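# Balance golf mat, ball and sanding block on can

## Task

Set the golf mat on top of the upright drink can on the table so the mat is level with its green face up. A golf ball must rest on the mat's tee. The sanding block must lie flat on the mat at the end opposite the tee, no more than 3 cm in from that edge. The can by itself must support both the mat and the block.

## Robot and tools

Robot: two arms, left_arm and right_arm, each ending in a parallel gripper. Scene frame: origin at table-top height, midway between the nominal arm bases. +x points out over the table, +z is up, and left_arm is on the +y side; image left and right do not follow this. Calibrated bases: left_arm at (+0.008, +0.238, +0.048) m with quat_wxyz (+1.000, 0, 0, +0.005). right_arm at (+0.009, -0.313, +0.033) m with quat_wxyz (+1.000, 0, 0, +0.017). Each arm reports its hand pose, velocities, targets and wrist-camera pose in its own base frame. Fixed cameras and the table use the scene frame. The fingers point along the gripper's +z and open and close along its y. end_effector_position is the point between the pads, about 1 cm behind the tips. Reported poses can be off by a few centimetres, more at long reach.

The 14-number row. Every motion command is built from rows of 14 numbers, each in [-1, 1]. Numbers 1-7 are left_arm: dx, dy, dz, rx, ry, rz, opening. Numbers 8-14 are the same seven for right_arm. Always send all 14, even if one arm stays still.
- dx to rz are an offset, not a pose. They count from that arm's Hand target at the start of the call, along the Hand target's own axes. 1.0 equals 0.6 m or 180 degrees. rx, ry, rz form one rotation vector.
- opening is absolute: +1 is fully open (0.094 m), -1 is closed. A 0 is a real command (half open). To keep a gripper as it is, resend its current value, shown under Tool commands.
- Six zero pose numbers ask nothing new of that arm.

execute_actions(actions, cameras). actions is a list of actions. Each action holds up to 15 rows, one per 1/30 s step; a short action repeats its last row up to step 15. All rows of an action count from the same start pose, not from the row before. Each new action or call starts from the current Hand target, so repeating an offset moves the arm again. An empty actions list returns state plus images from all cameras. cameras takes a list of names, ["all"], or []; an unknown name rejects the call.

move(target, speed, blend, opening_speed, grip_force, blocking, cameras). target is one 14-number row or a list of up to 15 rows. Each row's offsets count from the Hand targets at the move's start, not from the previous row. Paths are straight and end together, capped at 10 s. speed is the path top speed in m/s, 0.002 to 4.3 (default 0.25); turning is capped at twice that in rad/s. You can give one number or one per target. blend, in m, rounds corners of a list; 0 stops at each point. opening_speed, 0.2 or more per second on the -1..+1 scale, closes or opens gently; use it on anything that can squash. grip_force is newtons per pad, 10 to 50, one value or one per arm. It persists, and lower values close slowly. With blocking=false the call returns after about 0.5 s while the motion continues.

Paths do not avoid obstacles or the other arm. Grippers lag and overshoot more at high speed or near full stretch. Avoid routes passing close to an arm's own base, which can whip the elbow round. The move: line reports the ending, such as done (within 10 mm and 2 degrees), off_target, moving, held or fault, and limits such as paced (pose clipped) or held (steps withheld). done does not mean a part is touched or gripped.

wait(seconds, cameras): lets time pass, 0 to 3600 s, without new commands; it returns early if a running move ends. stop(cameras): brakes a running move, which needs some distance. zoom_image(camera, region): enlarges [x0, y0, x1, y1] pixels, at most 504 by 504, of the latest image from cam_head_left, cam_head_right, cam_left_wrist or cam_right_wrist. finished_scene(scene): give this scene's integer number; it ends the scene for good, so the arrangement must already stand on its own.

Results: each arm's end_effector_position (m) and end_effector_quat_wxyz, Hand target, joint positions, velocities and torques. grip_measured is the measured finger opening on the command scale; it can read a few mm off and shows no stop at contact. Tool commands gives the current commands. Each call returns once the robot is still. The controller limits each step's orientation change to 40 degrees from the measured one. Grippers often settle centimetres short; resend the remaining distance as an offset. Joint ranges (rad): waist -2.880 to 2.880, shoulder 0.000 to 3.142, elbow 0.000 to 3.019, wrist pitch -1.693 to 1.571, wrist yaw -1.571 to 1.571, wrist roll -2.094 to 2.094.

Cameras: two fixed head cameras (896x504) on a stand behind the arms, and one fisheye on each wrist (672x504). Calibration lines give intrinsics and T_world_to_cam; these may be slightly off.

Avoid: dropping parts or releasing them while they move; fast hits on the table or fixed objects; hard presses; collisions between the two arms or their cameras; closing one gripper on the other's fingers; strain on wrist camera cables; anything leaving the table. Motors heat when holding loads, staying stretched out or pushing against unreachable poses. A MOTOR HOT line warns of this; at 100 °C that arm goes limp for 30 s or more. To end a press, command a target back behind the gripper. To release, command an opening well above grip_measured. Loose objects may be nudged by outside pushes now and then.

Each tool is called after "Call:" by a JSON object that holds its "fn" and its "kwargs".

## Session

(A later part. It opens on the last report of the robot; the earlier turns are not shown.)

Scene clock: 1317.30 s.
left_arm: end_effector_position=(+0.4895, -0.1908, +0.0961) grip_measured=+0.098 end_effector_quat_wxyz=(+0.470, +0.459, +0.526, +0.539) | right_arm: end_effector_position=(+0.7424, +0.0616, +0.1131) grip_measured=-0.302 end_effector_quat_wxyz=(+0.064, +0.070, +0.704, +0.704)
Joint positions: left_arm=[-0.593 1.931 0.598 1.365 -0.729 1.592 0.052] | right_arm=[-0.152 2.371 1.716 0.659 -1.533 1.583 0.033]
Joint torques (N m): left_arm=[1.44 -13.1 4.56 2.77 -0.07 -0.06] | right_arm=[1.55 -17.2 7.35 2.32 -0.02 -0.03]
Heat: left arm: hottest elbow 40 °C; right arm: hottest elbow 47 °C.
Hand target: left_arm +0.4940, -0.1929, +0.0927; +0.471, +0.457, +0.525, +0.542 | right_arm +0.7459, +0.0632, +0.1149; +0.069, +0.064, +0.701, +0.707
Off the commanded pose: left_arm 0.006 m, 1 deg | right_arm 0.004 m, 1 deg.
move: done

Call:
{"fn": "move", "kwargs": {"target": [[0,0,0,0,0,0,0.1,0,0,0,0,0,0,-0.85],[0,0,0,0,0,0,-0.85,0,0,0,0,0,0,-0.85]], "opening_speed": 0.3, "cameras": ["cam_left_wrist","cam_right_wrist"]}}

Scene clock: 1323.60 s.
left_arm: end_effector_position=(+0.4894, -0.1907, +0.0937) grip_measured=-0.643 end_effector_quat_wxyz=(+0.469, +0.461, +0.527, +0.539) | right_arm: end_effector_position=(+0.7424, +0.0616, +0.1131) grip_measured=-0.672 end_effector_quat_wxyz=(+0.064, +0.071, +0.704, +0.704)
Joint positions: left_arm=[-0.593 1.936 0.598 1.365 -0.729 1.592 0.017] | right_arm=[-0.152 2.371 1.716 0.659 -1.533 1.585 0.015]
Joint torques (N m): left_arm=[1.14 -13.86 4.56 2.84 -0.07 -0.07] | right_arm=[1.2 -17.49 7.35 2.41 -0.07 -0.03]
Heat: left arm: hottest elbow 40 °C; right arm: hottest elbow 47 °C.
Hand target: left_arm +0.4940, -0.1929, +0.0928; +0.471, +0.457, +0.525, +0.542 | right_arm +0.7459, +0.0632, +0.1149; +0.069, +0.064, +0.701, +0.707
Off the commanded pose: left_arm 0.005 m, 1 deg | right_arm 0.004 m, 1 deg.
move: done
cam_left_wrist: T_world_to_cam=[[0.06513, 0.09315, -0.99352, 0.08254], [-0.57701, 0.81582, 0.03866, 0.48745], [0.81413, 0.57076, 0.10688, -0.19165]] pos_world=[0.43192, -0.29598, 0.08364]
cam_right_wrist: T_world_to_cam=[[-0.08252, 0.05658, -0.99498, 0.17241], [-0.97043, -0.23179, 0.0673, 0.78475], [-0.22682, 0.97112, 0.07403, 0.21218]] pos_world=[0.8239, -0.03391, 0.10302]

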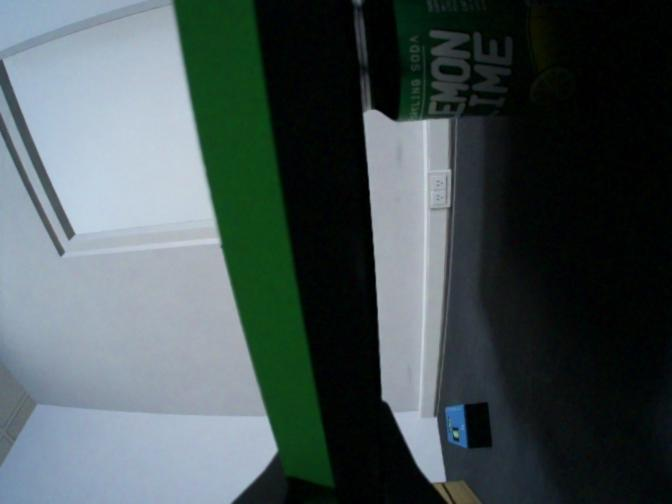

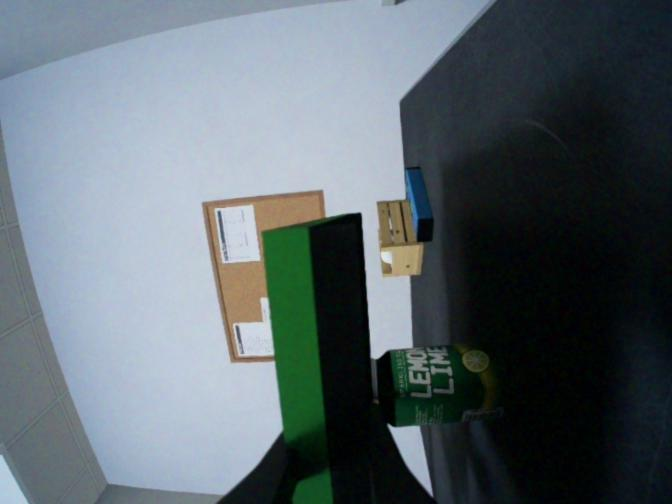

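Call:
{"fn": "move", "kwargs": {"target": [[0,0.045,0.0014,0,0,0,-0.85,-0.0005,0.0867,0.001,0,0,0,-0.85],[0.0352,0.0457,-0.0215,0,0,0,-0.85,0.0255,0.0967,0.0222,0,0,-0.01,-0.85]], "speed": 0.03}}

Scene clock: 1329.40 s.
left_arm: end_effector_position=(+0.4767, -0.1780, +0.1008) grip_measured=-0.644 end_effector_quat_wxyz=(+0.461, +0.470, +0.534, +0.531) | right_arm: end_effector_position=(+0.7301, +0.0749, +0.1157) grip_measured=-0.672 end_effector_quat_wxyz=(+0.047, +0.087, +0.702, +0.705)
Joint positions: left_arm=[-0.583 1.861 0.542 1.305 -0.716 1.568 0.017] | right_arm=[-0.136 2.331 1.654 0.643 -1.517 1.593 0.015]
Joint torques (N m): left_arm=[1.73 -17.14 3.19 3.3 0.06 0.14] | right_arm=[0.91 -23.24 6.82 2.85 0.07 -0.04]
Heat: left arm: hottest elbow 40 °C; right arm: hottest elbow 46 °C.
Hand target: left_arm +0.4774, -0.1740, +0.1198; +0.471, +0.457, +0.525, +0.542 | right_arm +0.7328, +0.0790, +0.1730; +0.080, +0.052, +0.702, +0.706
Off the commanded pose: left_arm 0.019 m, 3 deg | right_arm 0.057 m, 5 deg.
move: off_target (left_arm, right_arm)

Call:
{"fn": "wait", "kwargs": {"seconds": 0.05, "cameras": ["cam_left_wrist","cam_right_wrist"]}}

Scene clock: 1330.90 s.
left_arm: end_effector_position=(+0.4767, -0.1780, +0.1008) grip_measured=-0.644 end_effector_quat_wxyz=(+0.461, +0.470, +0.534, +0.531) | right_arm: end_effector_position=(+0.7301, +0.0749, +0.1156) grip_measured=-0.672 end_effector_quat_wxyz=(+0.047, +0.087, +0.702, +0.705)
Joint positions: left_arm=[-0.583 1.861 0.542 1.305 -0.716 1.568 0.017] | right_arm=[-0.136 2.331 1.654 0.643 -1.517 1.593 0.015]
Joint torques (N m): left_arm=[2.08 -17.08 3.19 3.37 0.05 0.13] | right_arm=[1.9 -22.65 7.08 2.73 0 -0.03]
Heat: left arm: hottest elbow 40 °C; right arm: hottest elbow 46 °C.
Hand target: left_arm +0.4774, -0.1740, +0.1198; +0.471, +0.457, +0.525, +0.542 | right_arm +0.7328, +0.0790, +0.1729; +0.080, +0.052, +0.702, +0.706
Tool commands: left_gripper/opening=-0.85 right_gripper/opening=-0.85
Off the commanded pose: left_arm 0.019 m, 3 deg | right_arm 0.058 m, 5 deg.
wait: 0.07 s; at rest from the start
cam_left_wrist: T_world_to_cam=[[0.03453, 0.09247, -0.99512, 0.10385], [-0.57327, 0.81744, 0.05606, 0.46625], [0.81864, 0.56854, 0.08123, -0.18935]] pos_world=[0.41872, -0.28308, 0.09258]
cam_right_wrist: T_world_to_cam=[[-0.12863, 0.06341, -0.98966, 0.20553], [-0.96637, -0.23207, 0.11074, 0.76772], [-0.22265, 0.97063, 0.09113, 0.19126]] pos_world=[0.81092, -0.02051, 0.10096]

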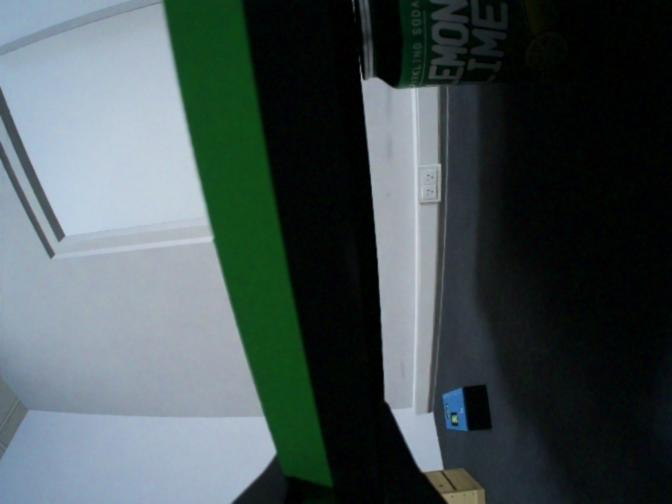

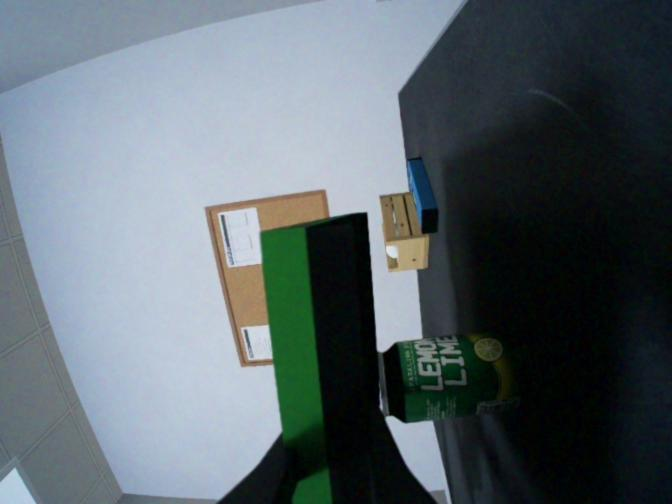

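Call:
{"fn": "move", "kwargs": {"target": [[0,-0.0265,-0.0008,0,0,0,-0.85,0.003,-0.0633,0,0,0,0.006,-0.85]], "speed": 0.03}}

Scene clock: 1335.33 s.
left_arm: end_effector_position=(+0.4752, -0.1771, +0.0977) grip_measured=-0.644 end_effector_quat_wxyz=(+0.467, +0.465, +0.531, +0.533) | right_arm: end_effector_position=(+0.7292, +0.0755, +0.1153) grip_measured=-0.672 end_effector_quat_wxyz=(+0.052, +0.082, +0.703, +0.705)
Joint positions: left_arm=[-0.583 1.886 0.539 1.351 -0.714 1.574 0.017] | right_arm=[-0.135 2.331 1.65 0.653 -1.517 1.585 0.015]
Joint torques (N m): left_arm=[2.02 -13.68 3.51 3.66 0.03 0.09] | right_arm=[1.73 -19.14 7.05 2.97 0.05 -0.2]
Heat: left arm: hottest shoulder 39 °C; right arm: hottest elbow 46 °C.
Hand target: left_arm +0.4775, -0.1739, +0.1040; +0.471, +0.456, +0.525, +0.542 | right_arm +0.7325, +0.0791, +0.1349; +0.073, +0.059, +0.702, +0.706
Off the commanded pose: left_arm 0.007 m, 2 deg | right_arm 0.020 m, 4 deg.
move: off_target (right_arm)

Call:
{"fn": "move", "kwargs": {"target": [[0,-0.0067,-0.0002,0,0,0,-0.85,0.001,-0.03,0,0,0,0.005,-0.85]], "speed": 0.03, "cameras": ["cam_left_wrist","cam_right_wrist"]}}

Scene clock: 1337.20 s.
left_arm: end_effector_position=(+0.4749, -0.1771, +0.0960) grip_measured=-0.644 end_effector_quat_wxyz=(+0.468, +0.465, +0.529, +0.534) | right_arm: end_effector_position=(+0.7292, +0.0758, +0.1143) grip_measured=-0.672 end_effector_quat_wxyz=(+0.056, +0.078, +0.703, +0.704)
Joint positions: left_arm=[-0.583 1.897 0.539 1.369 -0.713 1.579 0.017] | right_arm=[-0.135 2.333 1.65 0.662 -1.517 1.58 0.015]
Joint torques (N m): left_arm=[1.85 -13.33 3.6 3.52 -0.03 0.04] | right_arm=[1.73 -16.97 7.1 2.84 0.04 -0.15]
Heat: left arm: hottest elbow 39 °C; right arm: hottest elbow 46 °C.
Hand target: left_arm +0.4775, -0.1740, +0.0999; +0.471, +0.457, +0.525, +0.542 | right_arm +0.7323, +0.0795, +0.1170; +0.067, +0.064, +0.701, +0.707
Off the commanded pose: left_arm 0.006 m, 1 deg | right_arm 0.005 m, 2 deg.
move: done
cam_left_wrist: T_world_to_cam=[[0.05412, 0.08982, -0.99449, 0.08922], [-0.57202, 0.81912, 0.04285, 0.46577], [0.81845, 0.56655, 0.09571, -0.18965]] pos_world=[0.41682, -0.28209, 0.08692]
cam_right_wrist: T_world_to_cam=[[-0.10291, 0.05908, -0.99294, 0.18609], [-0.96868, -0.23273, 0.08655, 0.77174], [-0.22597, 0.97075, 0.08118, 0.19379]] pos_world=[0.81051, -0.01951, 0.10225]

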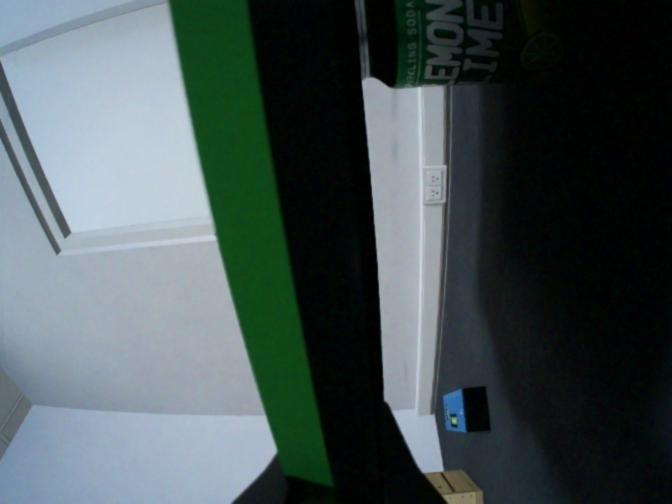

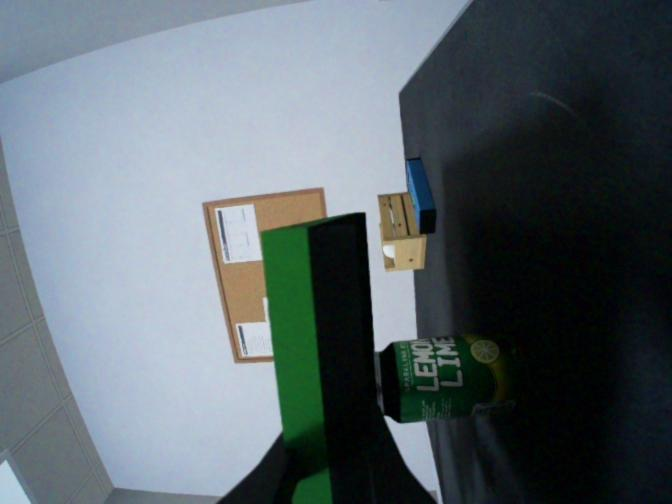

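Call:
{"fn": "move", "kwargs": {"target": [[0,-0.004,-0.0001,0,0,0,-0.85,0,-0.004,0,0,0,0,-0.85],[0,-0.004,-0.0001,0,0,0,0.1,0,-0.004,0,0,0,0,-0.85]], "speed": 0.03, "opening_speed": 0.25, "cameras": ["cam_left_wrist","cam_right_wrist"]}}

Scene clock: 1343.33 s.
left_arm: end_effector_position=(+0.4746, -0.1770, +0.0980) grip_measured=+0.097 end_effector_quat_wxyz=(+0.472, +0.461, +0.525, +0.537) | right_arm: end_effector_position=(+0.7291, +0.0761, +0.1168) grip_measured=-0.672 end_effector_quat_wxyz=(+0.069, +0.064, +0.704, +0.704)
Joint positions: left_arm=[-0.583 1.905 0.539 1.396 -0.713 1.59 0.052] | right_arm=[-0.135 2.337 1.65 0.717 -1.517 1.595 0.015]
Joint torques (N m): left_arm=[2.02 -13.92 3.59 2.78 -0.01 -0.07] | right_arm=[1.96 -16.85 7.19 2.14 0.05 0.12]
Heat: left arm: hottest elbow 39 °C; right arm: hottest elbow 47 °C.
Hand target: left_arm +0.4775, -0.1740, +0.0976; +0.471, +0.457, +0.525, +0.542 | right_arm +0.7323, +0.0795, +0.1145; +0.067, +0.065, +0.701, +0.707
Off the commanded pose: left_arm 0.004 m, 1 deg | right_arm 0.005 m, 0 deg.
move: done
cam_left_wrist: T_world_to_cam=[[0.06893, 0.09013, -0.99354, 0.08417], [-0.5721, 0.81945, 0.03465, 0.46637], [0.81728, 0.56601, 0.10805, -0.1904]] pos_world=[0.41662, -0.28199, 0.08804]
cam_right_wrist: T_world_to_cam=[[-0.06564, 0.05473, -0.99634, 0.16206], [-0.97116, -0.23285, 0.05119, 0.77748], [-0.2292, 0.97097, 0.06843, 0.19719]] pos_world=[0.81089, -0.0193, 0.10817]

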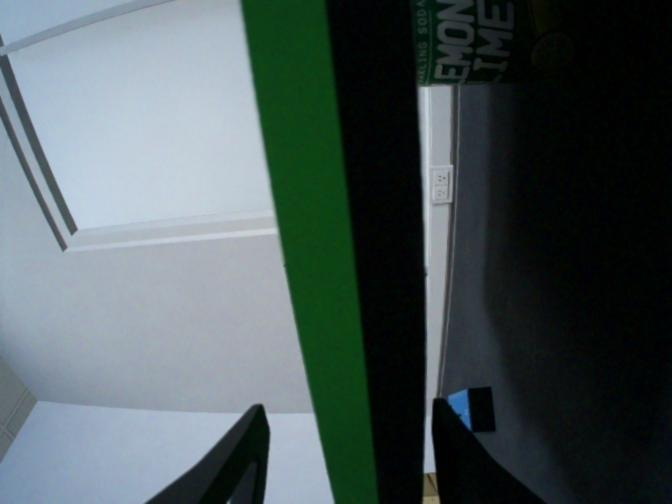

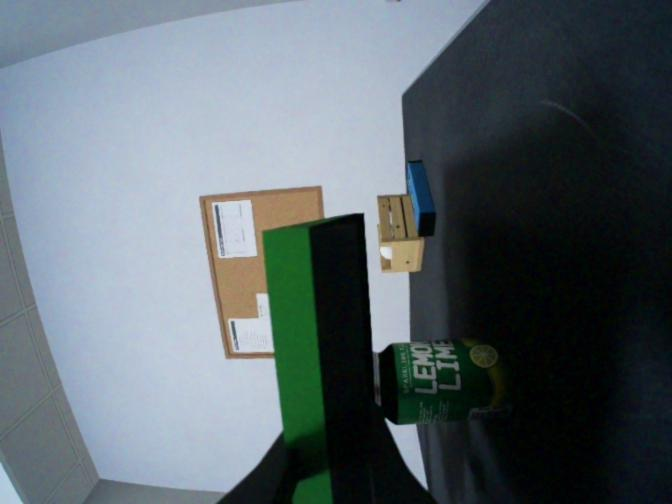

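Call:
{"fn": "move", "kwargs": {"target": [[0,0,0,0,0,0,0.1,0,0,0,0,0,0,-0.5]], "opening_speed": 0.2, "cameras": ["cam_left_wrist","cam_right_wrist"]}}

Scene clock: 1348.90 s.
left_arm: end_effector_position=(+0.4746, -0.1770, +0.0980) grip_measured=+0.098 end_effector_quat_wxyz=(+0.472, +0.461, +0.525, +0.537) | right_arm: end_effector_position=(+0.7293, +0.0761, +0.1174) grip_measured=-0.503 end_effector_quat_wxyz=(+0.066, +0.068, +0.703, +0.705)
Joint positions: left_arm=[-0.583 1.905 0.539 1.396 -0.713 1.59 0.052] | right_arm=[-0.135 2.337 1.65 0.725 -1.516 1.611 0.023]
Joint torques (N m): left_arm=[2.32 -13.45 3.62 2.82 -0.02 -0.06] | right_arm=[1.79 -17.2 6.95 2.35 0.06 -0.03]
Heat: left arm: hottest elbow 39 °C; right arm: hottest elbow 47 °C.
Hand target: left_arm +0.4775, -0.1740, +0.0976; +0.471, +0.457, +0.525, +0.542 | right_arm +0.7323, +0.0795, +0.1145; +0.067, +0.064, +0.701, +0.707
Off the commanded pose: left_arm 0.004 m, 1 deg | right_arm 0.005 m, 0 deg.
move: done
cam_left_wrist: T_world_to_cam=[[0.06893, 0.09013, -0.99354, 0.08417], [-0.5721, 0.81945, 0.03465, 0.46637], [0.81728, 0.56601, 0.10805, -0.1904]] pos_world=[0.41662, -0.28199, 0.08804]
cam_right_wrist: T_world_to_cam=[[-0.07405, 0.05687, -0.99563, 0.16861], [-0.97095, -0.23192, 0.05896, 0.77637], [-0.22755, 0.97107, 0.07239, 0.19553]] pos_world=[0.8108, -0.01941, 0.10794]

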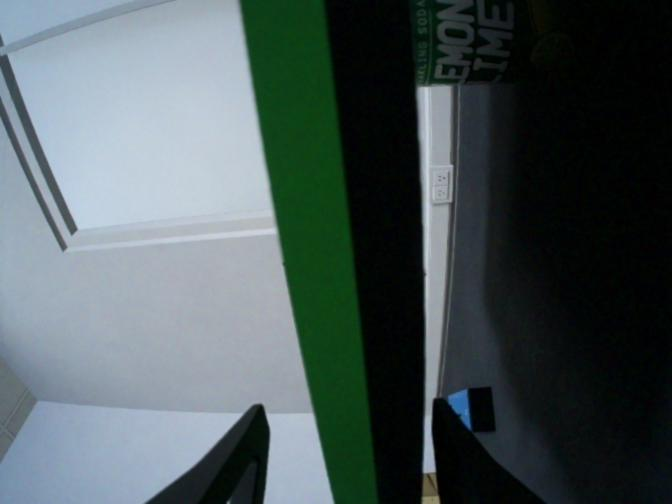

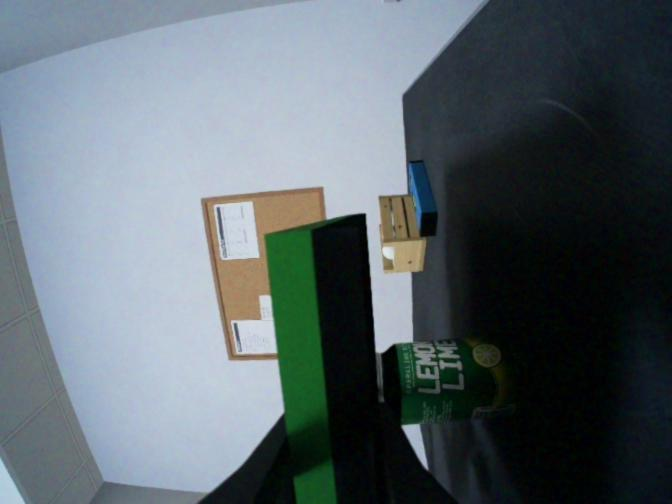

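Call:
{"fn": "move", "kwargs": {"target": [[0,0,0,0,0,0,0.3,0,0,0,0,0,0,-0.1]], "opening_speed": 0.25, "cameras": ["cam_left_wrist","cam_right_wrist"]}}

Scene clock: 1351.60 s.
left_arm: end_effector_position=(+0.4746, -0.1770, +0.0980) grip_measured=+0.298 end_effector_quat_wxyz=(+0.472, +0.461, +0.525, +0.537) | right_arm: end_effector_position=(+0.7292, +0.0761, +0.1176) grip_measured=-0.103 end_effector_quat_wxyz=(+0.066, +0.068, +0.703, +0.705)
Joint positions: left_arm=[-0.583 1.905 0.539 1.396 -0.713 1.59 0.061] | right_arm=[-0.135 2.337 1.65 0.727 -1.516 1.614 0.042]
Joint torques (N m): left_arm=[1.79 -13.74 3.67 2.84 -0.02 -0.04] | right_arm=[2.14 -16.73 6.79 2.58 0.03 0]
Heat: left arm: hottest elbow 39 °C; right arm: hottest elbow 47 °C.
Hand target: left_arm +0.4775, -0.1740, +0.0976; +0.471, +0.457, +0.525, +0.542 | right_arm +0.7323, +0.0795, +0.1145; +0.067, +0.065, +0.701, +0.707
Off the commanded pose: left_arm 0.004 m, 1 deg | right_arm 0.006 m, 0 deg.
move: done
cam_left_wrist: T_world_to_cam=[[0.06893, 0.09013, -0.99354, 0.08417], [-0.5721, 0.81945, 0.03465, 0.46637], [0.81728, 0.56601, 0.10805, -0.1904]] pos_world=[0.41662, -0.28199, 0.08804]
cam_right_wrist: T_world_to_cam=[[-0.07442, 0.05709, -0.99559, 0.16901], [-0.97094, -0.23186, 0.05928, 0.77633], [-0.22745, 0.97107, 0.07268, 0.19541]] pos_world=[0.8108, -0.01941, 0.10804]

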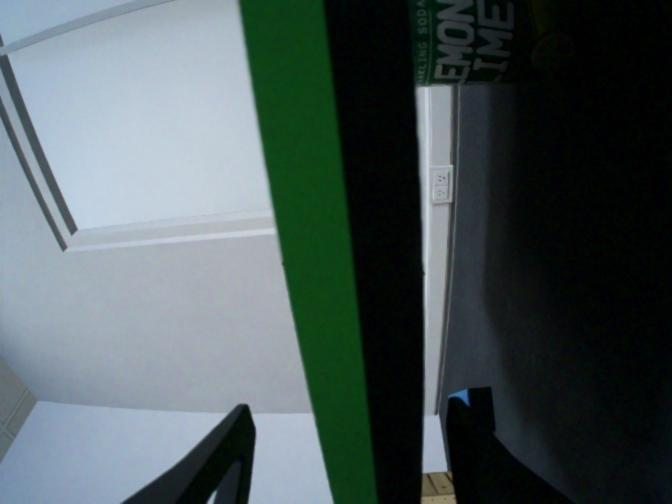

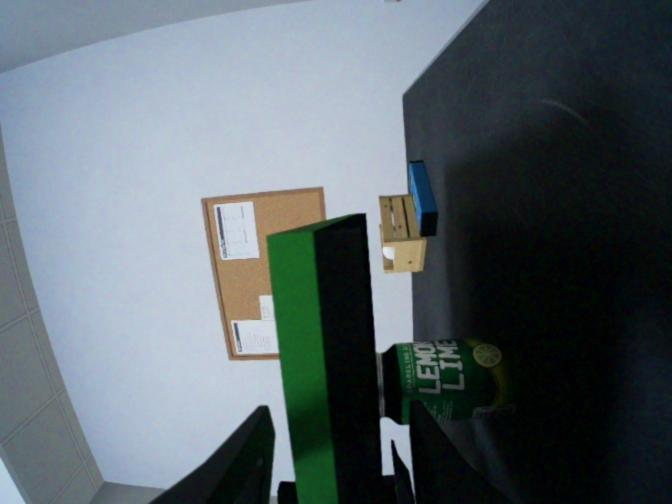

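Call:
{"fn": "move", "kwargs": {"target": [[0,0,0,0,0,0,0.6,0,0,0,0,0,0,-0.1],[0,0,-0.1667,0,0,0,0.6,0,0,0,0,0,0,-0.1],[0.0374,0.2108,-0.2114,0,0,0,0.6,0,0,0,0,0,0,-0.1]], "speed": [0.03,0.05,0.15], "opening_speed": 0.4, "cameras": ["cam_head_left","cam_head_right","cam_left_wrist","cam_right_wrist"]}}

Scene clock: 1359.80 s.
left_arm: end_effector_position=(+0.3461, -0.1670, +0.2166) grip_measured=+0.598 end_effector_quat_wxyz=(+0.466, +0.458, +0.524, +0.546) | right_arm: end_effector_position=(+0.7292, +0.0761, +0.1176) grip_measured=-0.102 end_effector_quat_wxyz=(+0.066, +0.068, +0.703, +0.705)
Joint positions: left_arm=[-0.834 1.208 0.298 0.966 -0.98 1.629 0.075] | right_arm=[-0.135 2.337 1.65 0.727 -1.516 1.614 0.042]
Joint torques (N m): left_arm=[0.44 -8 6.54 1.25 -0.04 -0.2] | right_arm=[1.85 -16.5 6.95 2.51 0.02 0.04]
Heat: left arm: hottest elbow 39 °C; right arm: hottest elbow 47 °C.
Hand target: left_arm +0.3448, -0.1700, +0.2199; +0.471, +0.457, +0.525, +0.542 | right_arm +0.7323, +0.0795, +0.1145; +0.067, +0.065, +0.701, +0.707
Off the commanded pose: left_arm 0.005 m, 1 deg | right_arm 0.006 m, 0 deg.
move: done
cam_left_wrist: T_world_to_cam=[[0.07402, 0.10356, -0.99186, 0.21007], [-0.58603, 0.80926, 0.04076, 0.38234], [0.8069, 0.57825, 0.12059, -0.10101]] pos_world=[0.29002, -0.27276, 0.20496]
cam_right_wrist: T_world_to_cam=[[-0.07442, 0.05709, -0.99559, 0.16901], [-0.97094, -0.23186, 0.05928, 0.77633], [-0.22745, 0.97107, 0.07268, 0.19541]] pos_world=[0.8108, -0.01941, 0.10804]

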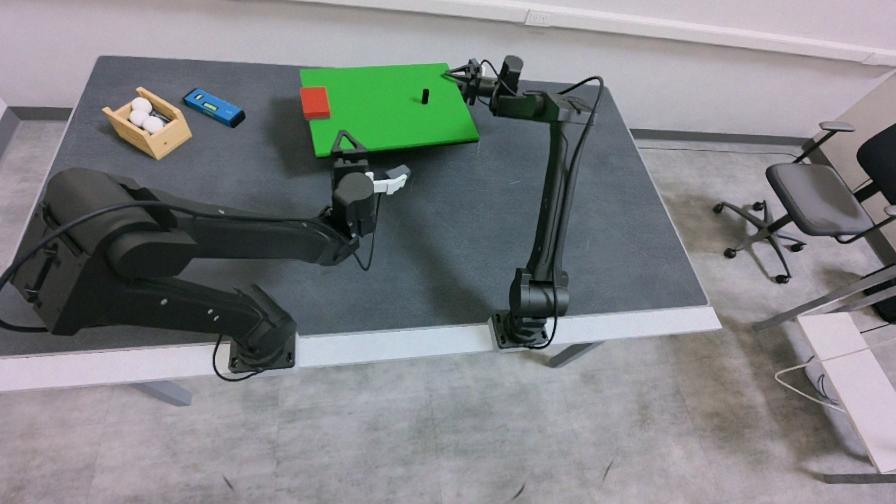

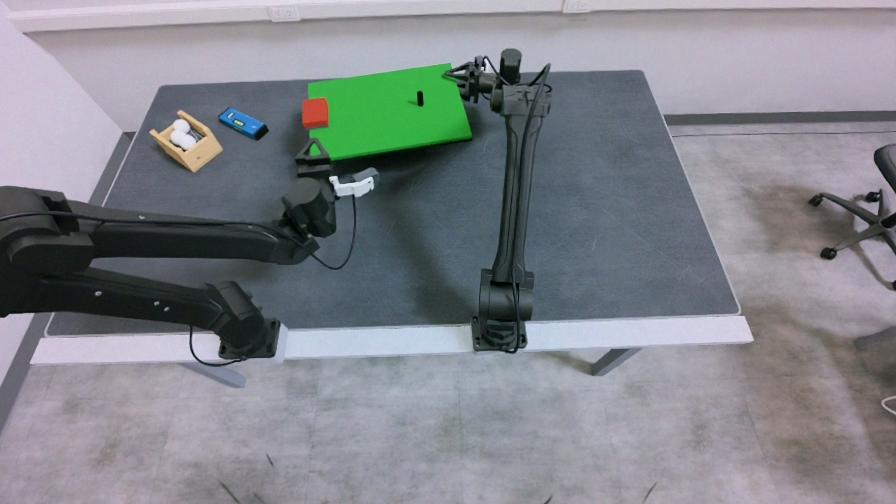

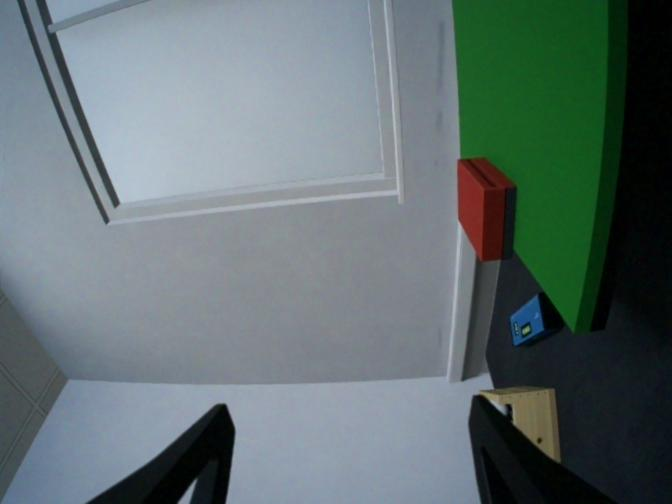

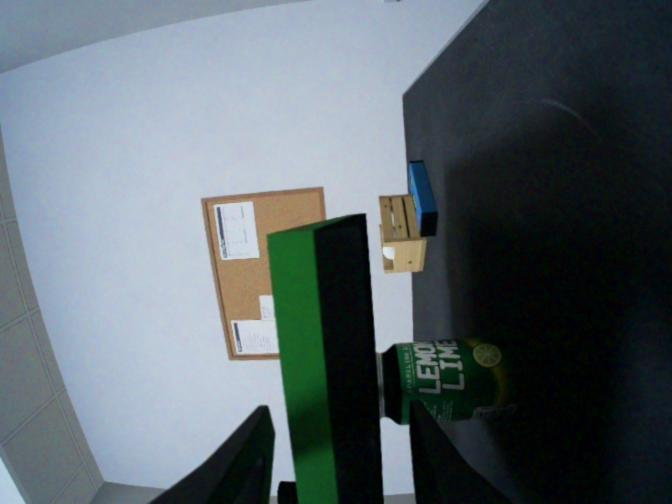

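Call:
{"fn": "move", "kwargs": {"target": [[0,0,0,0.4408,0.2806,-0.2806,0.3,0,0,0,0,0,0,-0.1]], "speed": 0.4}}

Scene clock: 1365.20 s.
left_arm: end_effector_position=(+0.3311, -0.1647, +0.2070) grip_measured=+0.302 end_effector_quat_wxyz=(+0.006, +0.155, +0.988, +0.009) | right_arm: end_effector_position=(+0.7292, +0.0761, +0.1176) grip_measured=-0.102 end_effector_quat_wxyz=(+0.066, +0.068, +0.703, +0.705)
Joint positions: left_arm=[-0.47 1.313 1.157 -1.409 -0.021 -0.159 0.061] | right_arm=[-0.135 2.337 1.65 0.727 -1.516 1.614 0.042]
Joint torques (N m): left_arm=[1.55 -9.93 11.77 -0.13 0.1 -0.09] | right_arm=[1.85 -16.38 6.94 2.58 0.06 -0.03]
Heat: left arm: hottest elbow 40 °C; right arm: hottest elbow 47 °C.
Hand target: left_arm +0.3449, -0.1699, +0.2199; +0.015, +0.148, +0.989, +0.005 | right_arm +0.7323, +0.0795, +0.1145; +0.067, +0.065, +0.701, +0.707
Off the commanded pose: left_arm 0.020 m, 1 deg | right_arm 0.006 m, 0 deg.
move: off_target (left_arm)

Call:
{"fn": "move", "kwargs": {"target": [[-0.1153,0.8547,-0.0515,0,0,-0.2556,0.3,0,0,0,0,0,0,-0.1]], "speed": 0.4, "cameras": ["cam_head_left","cam_head_right","cam_left_wrist"]}}

Scene clock: 1369.83 s.
left_arm: end_effector_position=(+0.5484, +0.2993, +0.2569) grip_measured=+0.302 end_effector_quat_wxyz=(+0.017, -0.250, +0.968, +0.000) | right_arm: end_effector_position=(+0.7292, +0.0761, +0.1176) grip_measured=-0.102 end_effector_quat_wxyz=(+0.066, +0.068, +0.703, +0.705)
Joint positions: left_arm=[0.503 1.993 2.142 -1.687 0.008 -0.003 0.061] | right_arm=[-0.135 2.337 1.65 0.727 -1.516 1.614 0.042]
Joint torques (N m): left_arm=[1.08 -21.71 11.74 -0.24 0.13 -0.12] | right_arm=[2.49 -16.21 7.34 2.45 0.13 0]
Heat: left arm: hottest elbow 41 °C; right arm: hottest elbow 47 °C.
Hand target: left_arm +0.5602, +0.2999, +0.2599; +0.016, -0.250, +0.968, -0.002 | right_arm +0.7323, +0.0795, +0.1145; +0.067, +0.065, +0.701, +0.707
Off the commanded pose: left_arm 0.012 m, 0 deg | right_arm 0.006 m, 0 deg.
joint sent to its limit (left arm) — joint 4 (wrist pitch), lower limit. The joint targets still meet the commanded pose.
move: off_target (left_arm)
cam_left_wrist: T_world_to_cam=[[0.41351, -0.90905, -0.05135, 0.06206], [-0.81212, -0.39374, 0.43061, 0.50579], [-0.41167, -0.13636, -0.90107, 0.60594]] pos_world=[0.63455, 0.3382, 0.33139]

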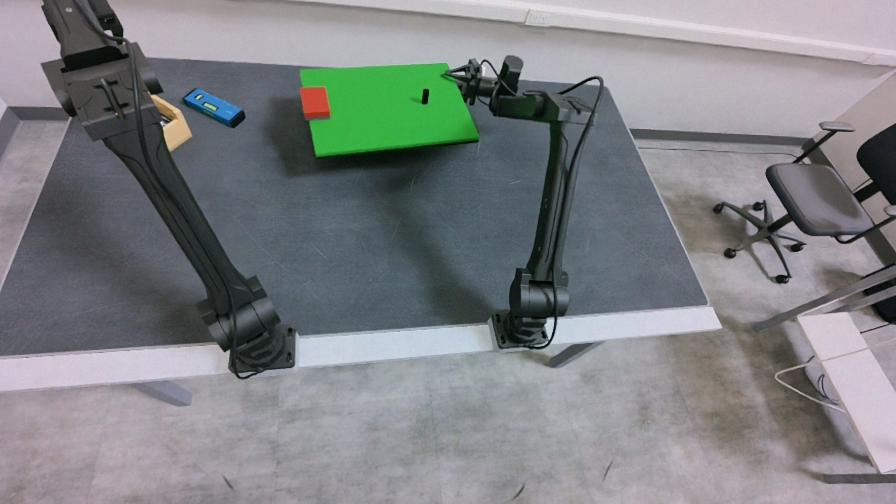

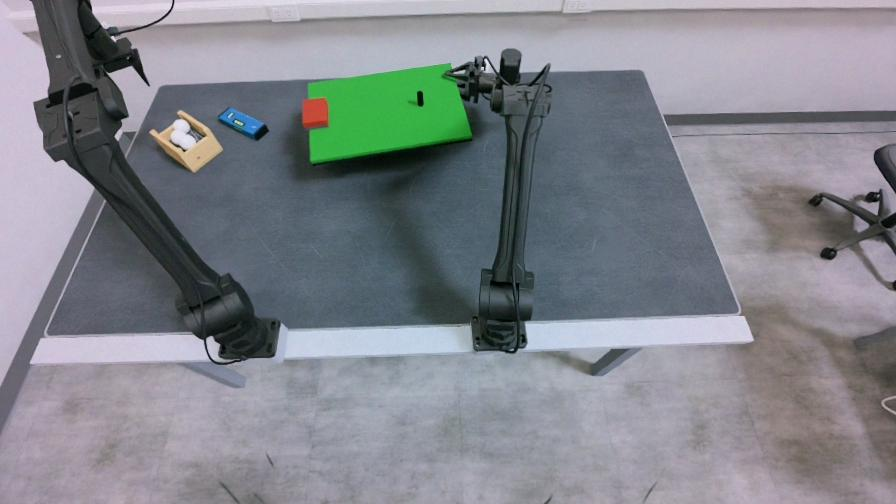

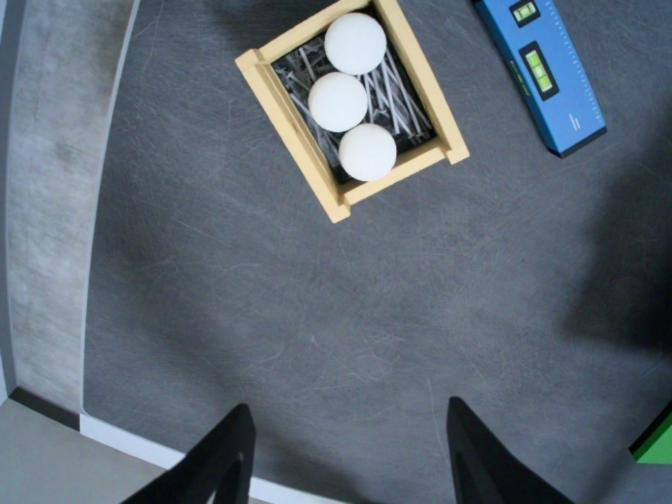

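Call:
{"fn": "move", "kwargs": {"target": [[-0.12,0.004,0.15,-0.0038,0.0095,0,0.3,0,0,0,0,0,0,-0.1]], "speed": 0.3, "cameras": ["cam_left_wrist"]}}

Call:
{"fn": "zoom_image", "kwargs": {"camera": "cam_left_wrist", "region": [150, 100, 600, 438]}}

Scene clock: 1380.70 s.
left_arm: end_effector_position=(+0.6157, +0.3377, +0.1598) grip_measured=+0.302 end_effector_quat_wxyz=(-0.005, -0.251, +0.968, -0.002) | right_arm: end_effector_position=(+0.7292, +0.0761, +0.1176) grip_measured=-0.102 end_effector_quat_wxyz=(+0.066, +0.068, +0.703, +0.705)
Joint positions: left_arm=[0.503 2.301 2.407 -1.687 0.001 -0.004 0.061] | right_arm=[-0.135 2.337 1.65 0.727 -1.516 1.614 0.042]
Joint torques (N m): left_arm=[0.79 -27.4 11.55 -0.29 -0.08 -0.09] | right_arm=[2.26 -17.03 7.1 2.36 0.09 -0.01]
Heat: left arm: hottest elbow 42 °C; right arm: hottest elbow 47 °C.
Hand target: left_arm +0.6248, +0.3373, +0.1720; +0.000, -0.250, +0.968, +0.000 | right_arm +0.7323, +0.0795, +0.1145; +0.067, +0.065, +0.701, +0.707
Off the commanded pose: left_arm 0.015 m, 1 deg | right_arm 0.006 m, 0 deg.
joint sent to its limit (left arm) — joint 4 (wrist pitch), lower limit. The joint targets still meet the commanded pose.
move: off_target (left_arm)
cam_left_wrist: T_world_to_cam=[[0.41179, -0.9096, -0.05526, 0.06603], [-0.7935, -0.38773, 0.46908, 0.5977], [-0.4481, -0.14931, -0.88143, 0.57509]] pos_world=[0.70478, 0.37767, 0.23018]

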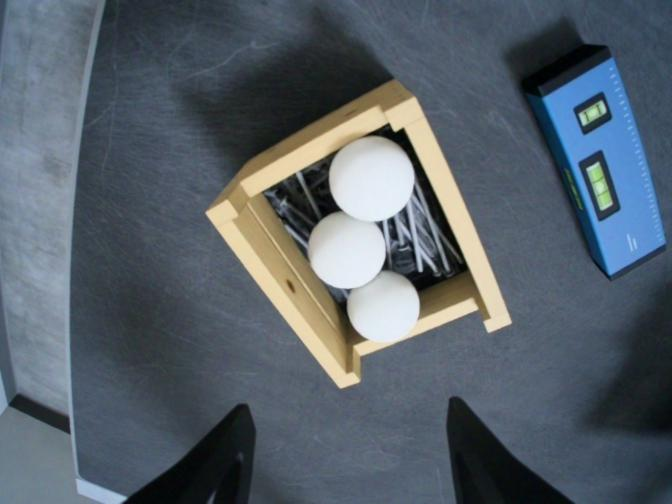

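Scaled by 1.120 from the camera's image (finer frame: 960x720).

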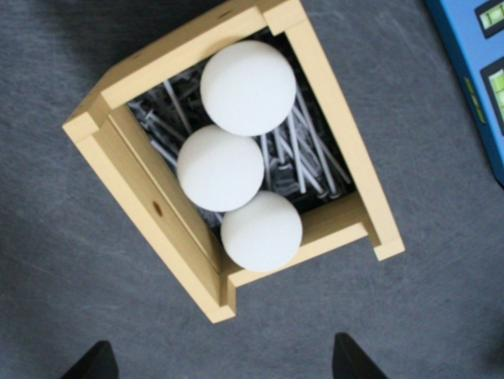

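Call:
{"fn": "zoom_image", "kwargs": {"camera": "cam_left_wrist", "region": [100, 380, 350, 504]}}

Call:
{"fn": "zoom_image", "kwargs": {"camera": "cam_head_right", "region": [430, 30, 560, 110]}}

Scaled by 2.016 from the camera's image (finer frame: 960x720).

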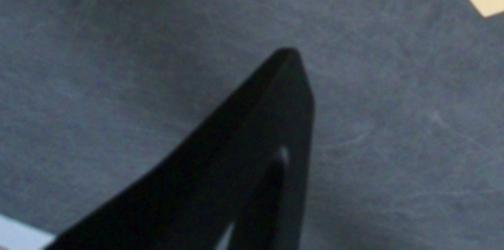

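This scene's latest camera images include none from cam_head_right. They are from: cam_left_wrist. cam_head_right's image comes with the result of a call that names it in "cameras".

Call:
{"fn": "execute_actions", "kwargs": {"actions": [], "cameras": ["cam_left_wrist", "cam_head_left", "cam_head_right"]}}

Scene clock: 1403.60 s.
left_arm: end_effector_position=(+0.6157, +0.3377, +0.1598) grip_measured=+0.302 end_effector_quat_wxyz=(-0.005, -0.251, +0.968, -0.002) | right_arm: end_effector_position=(+0.7292, +0.0761, +0.1176) grip_measured=-0.102 end_effector_quat_wxyz=(+0.066, +0.068, +0.703, +0.705)
Joint positions: left_arm=[0.503 2.301 2.407 -1.687 0.001 -0.004 0.061] | right_arm=[-0.135 2.337 1.65 0.727 -1.516 1.614 0.042]
Joint velocities: within noise
Joint torques (N m): left_arm=[0.97 -27.34 11.62 -0.34 -0.08 -0.1] | right_arm=[1.55 -16.26 6.76 2.44 0.05 0.01]
Heat: left arm: hottest elbow 46 °C; right arm: hottest elbow 47 °C.
Hand target: left_arm +0.6248, +0.3373, +0.1720; +0.000, -0.250, +0.968, +0.000 | right_arm +0.7323, +0.0795, +0.1145; +0.067, +0.065, +0.701, +0.707
Tool commands: left_gripper/opening=+0.3 right_gripper/opening=-0.1
Off the commanded pose: left_arm 0.015 m, 1 deg | right_arm 0.006 m, 0 deg.
camera_calibration:
cam_left_wrist: T_world_to_cam=[[0.41179, -0.9096, -0.05526, 0.06603], [-0.7935, -0.38773, 0.46908, 0.5977], [-0.4481, -0.14931, -0.88143, 0.57509]] pos_world=[0.70478, 0.37767, 0.23018]
Images, in order (width x height): cam_head_left 896x504, cam_head_right 896x504, cam_left_wrist 672x504.

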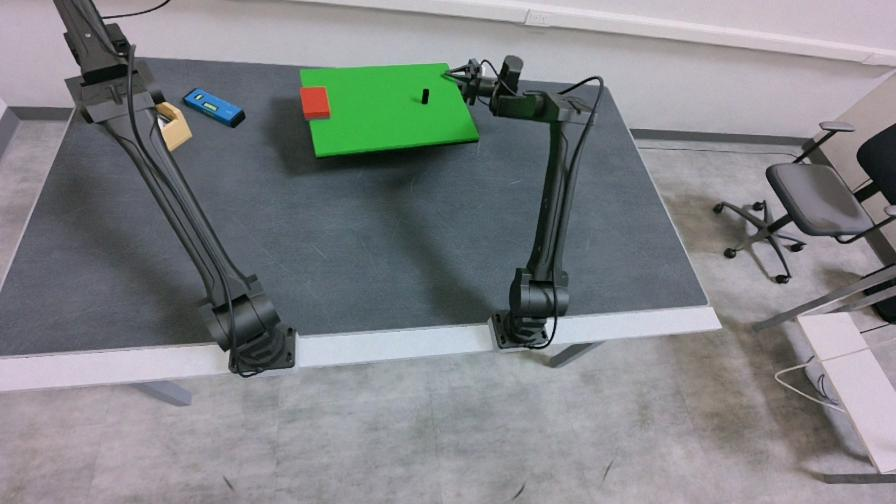

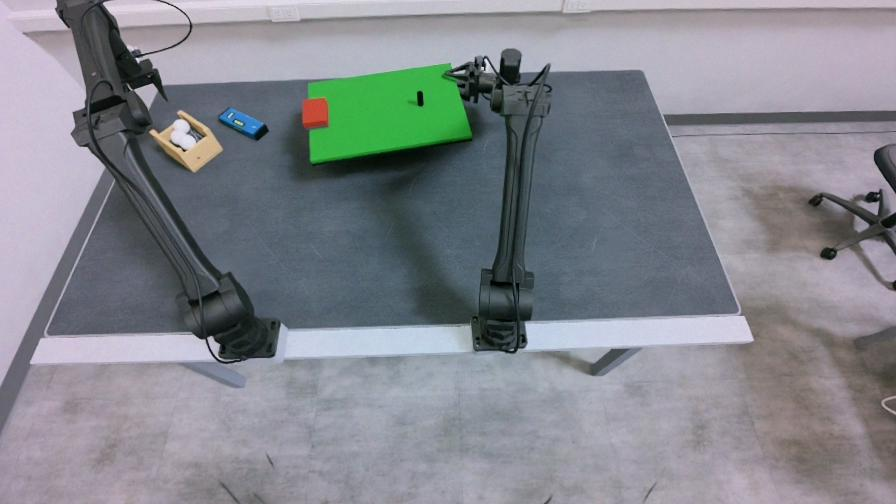

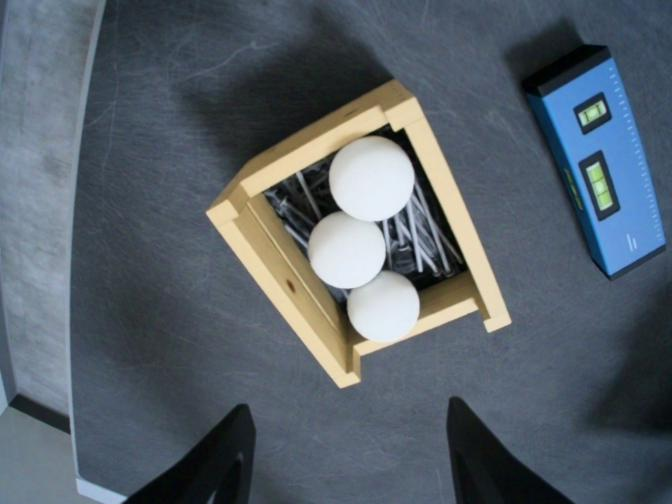

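Call:
{"fn": "zoom_image", "kwargs": {"camera": "cam_left_wrist", "region": [190, 60, 530, 400]}}

Call:
{"fn": "zoom_image", "kwargs": {"camera": "cam_head_right", "region": [130, 90, 250, 190]}}

Scaled by 1.482 from the camera's image (finer frame: 960x720).

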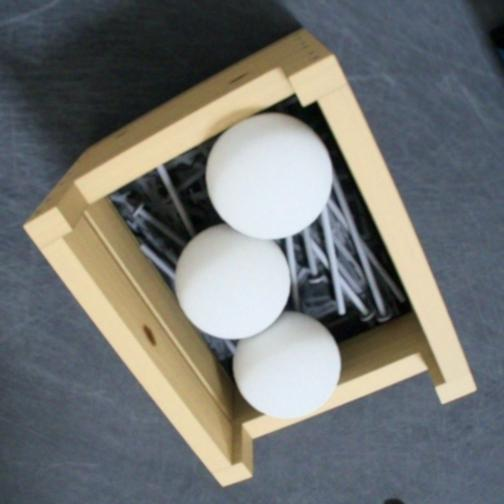

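Scaled by 4.200.

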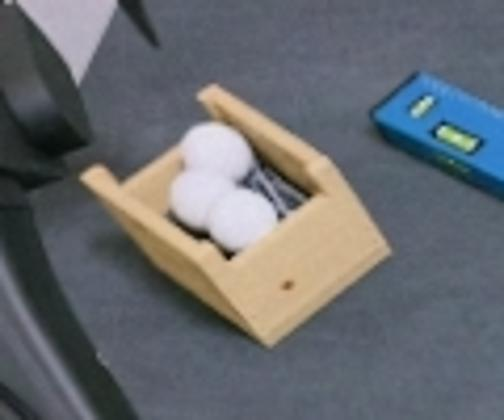

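Call:
{"fn": "move", "kwargs": {"target": [[0.0737,-0.0255,0.0833,0,0,0.361,-0.55,0,0,0,0,0,0,-0.1]], "speed": 0.15, "cameras": ["cam_left_wrist"]}}

Scene clock: 1433.67 s.
left_arm: end_effector_position=(+0.5911, +0.3075, +0.1158) grip_measured=-0.548 end_effector_quat_wxyz=(-0.006, +0.301, +0.954, -0.006) | right_arm: end_effector_position=(+0.7292, +0.0761, +0.1176) grip_measured=-0.102 end_effector_quat_wxyz=(+0.066, +0.068, +0.703, +0.705)
Joint positions: left_arm=[0.48 2.168 2.058 -1.478 -0.001 1.091 0.021] | right_arm=[-0.135 2.337 1.65 0.727 -1.516 1.614 0.042]
Joint torques (N m): left_arm=[0.91 -27.34 7.23 0.59 0.11 0.07] | right_arm=[1.14 -16.03 6.97 2.5 0.03 0.02]
Heat: left arm: hottest elbow 48 °C; right arm: hottest elbow 47 °C.
Hand target: left_arm +0.5935, +0.3026, +0.1222; +0.000, +0.309, +0.951, +0.001 | right_arm +0.7323, +0.0795, +0.1145; +0.067, +0.065, +0.701, +0.707
Off the commanded pose: left_arm 0.008 m, 1 deg | right_arm 0.006 m, 0 deg.
move: done
cam_left_wrist: T_world_to_cam=[[-0.6372, -0.76954, -0.04212, 0.62165], [-0.69357, 0.54875, 0.46674, 0.24033], [-0.33606, 0.32662, -0.88339, 0.30844]] pos_world=[0.66645, 0.24576, 0.18648]

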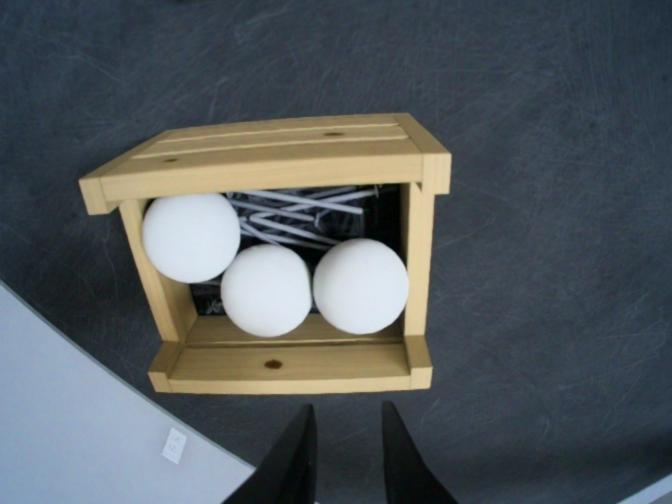

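Call:
{"fn": "move", "kwargs": {"target": [[0.0005,-0.0078,0.0812,0,0,0,-0.55,0,0,0,0,0,0,-0.1]], "speed": 0.06, "cameras": ["cam_left_wrist"]}}

Scene clock: 1438.70 s.
left_arm: end_effector_position=(+0.5883, +0.3043, +0.0764) grip_measured=-0.548 end_effector_quat_wxyz=(-0.001, +0.302, +0.953, -0.001) | right_arm: end_effector_position=(+0.7292, +0.0761, +0.1176) grip_measured=-0.102 end_effector_quat_wxyz=(+0.066, +0.068, +0.703, +0.705)
Joint positions: left_arm=[0.478 2.164 1.948 -1.357 -0.001 1.091 0.021] | right_arm=[-0.135 2.337 1.65 0.727 -1.516 1.614 0.042]
Joint torques (N m): left_arm=[1.03 -25.99 7.16 0.62 0.12 0.03] | right_arm=[1.67 -16.62 7.08 2.45 0.05 -0.04]
Heat: left arm: hottest elbow 47 °C; right arm: hottest elbow 47 °C.
Hand target: left_arm +0.5905, +0.2990, +0.0734; +0.000, +0.309, +0.951, +0.001 | right_arm +0.7323, +0.0795, +0.1145; +0.067, +0.065, +0.701, +0.707
Off the commanded pose: left_arm 0.006 m, 1 deg | right_arm 0.006 m, 0 deg.
move: done
cam_left_wrist: T_world_to_cam=[[-0.63869, -0.76749, -0.05513, 0.61703], [-0.69789, 0.54761, 0.4616, 0.26177], [-0.32409, 0.33329, -0.88537, 0.26475]] pos_world=[0.66257, 0.24197, 0.14758]

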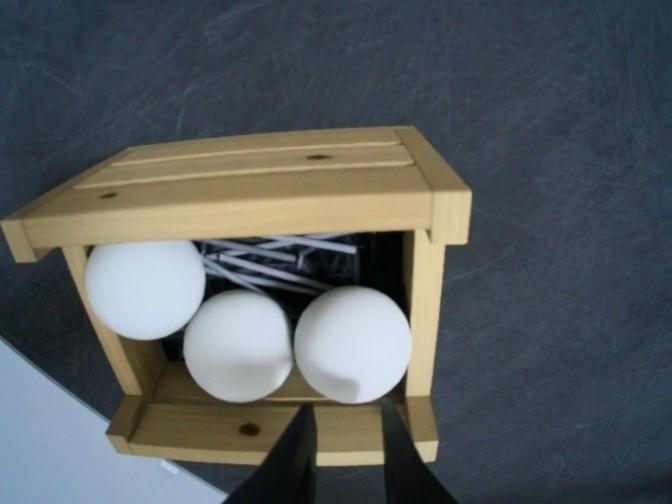

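Call:
{"fn": "move", "kwargs": {"target": [[0,0.002,0.0167,0,0,0,-0.55,0,0,0,0,0,0,-0.1]], "speed": 0.04, "cameras": ["cam_left_wrist"]}}

Scene clock: 1440.80 s.
left_arm: end_effector_position=(+0.5897, +0.3051, +0.0727) grip_measured=-0.548 end_effector_quat_wxyz=(+0.002, +0.302, +0.953, +0.003) | right_arm: end_effector_position=(+0.7292, +0.0761, +0.1176) grip_measured=-0.102 end_effector_quat_wxyz=(+0.066, +0.068, +0.703, +0.705)
Joint positions: left_arm=[0.478 2.164 1.938 -1.337 -0.001 1.091 0.021] | right_arm=[-0.135 2.337 1.65 0.727 -1.516 1.614 0.042]
Joint torques (N m): left_arm=[1.03 -25.17 7.15 0.69 0.1 0.03] | right_arm=[2.67 -16.03 7.05 2.43 0.04 0.04]
Heat: left arm: hottest elbow 47 °C; right arm: hottest elbow 47 °C.
Hand target: left_arm +0.5913, +0.3000, +0.0634; +0.000, +0.309, +0.951, +0.001 | right_arm +0.7323, +0.0795, +0.1145; +0.067, +0.065, +0.701, +0.707
Off the commanded pose: left_arm 0.011 m, 1 deg | right_arm 0.006 m, 0 deg.
move: off_target (left_arm)
cam_left_wrist: T_world_to_cam=[[-0.63816, -0.76722, -0.06417, 0.61856], [-0.70191, 0.54554, 0.45793, 0.26739], [-0.31633, 0.33727, -0.88667, 0.25594]] pos_world=[0.66339, 0.24238, 0.14418]

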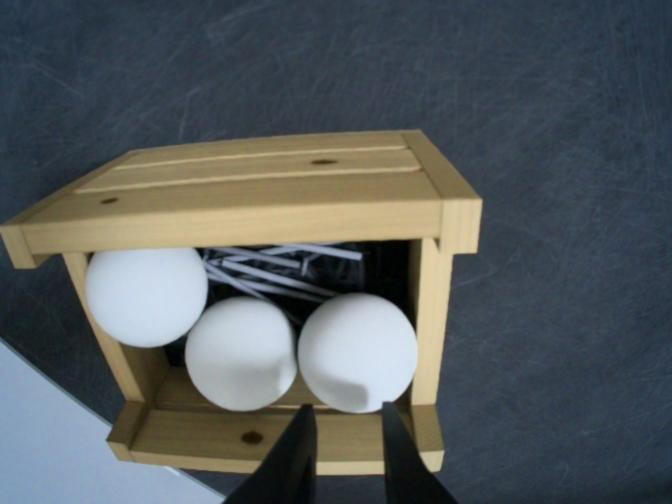

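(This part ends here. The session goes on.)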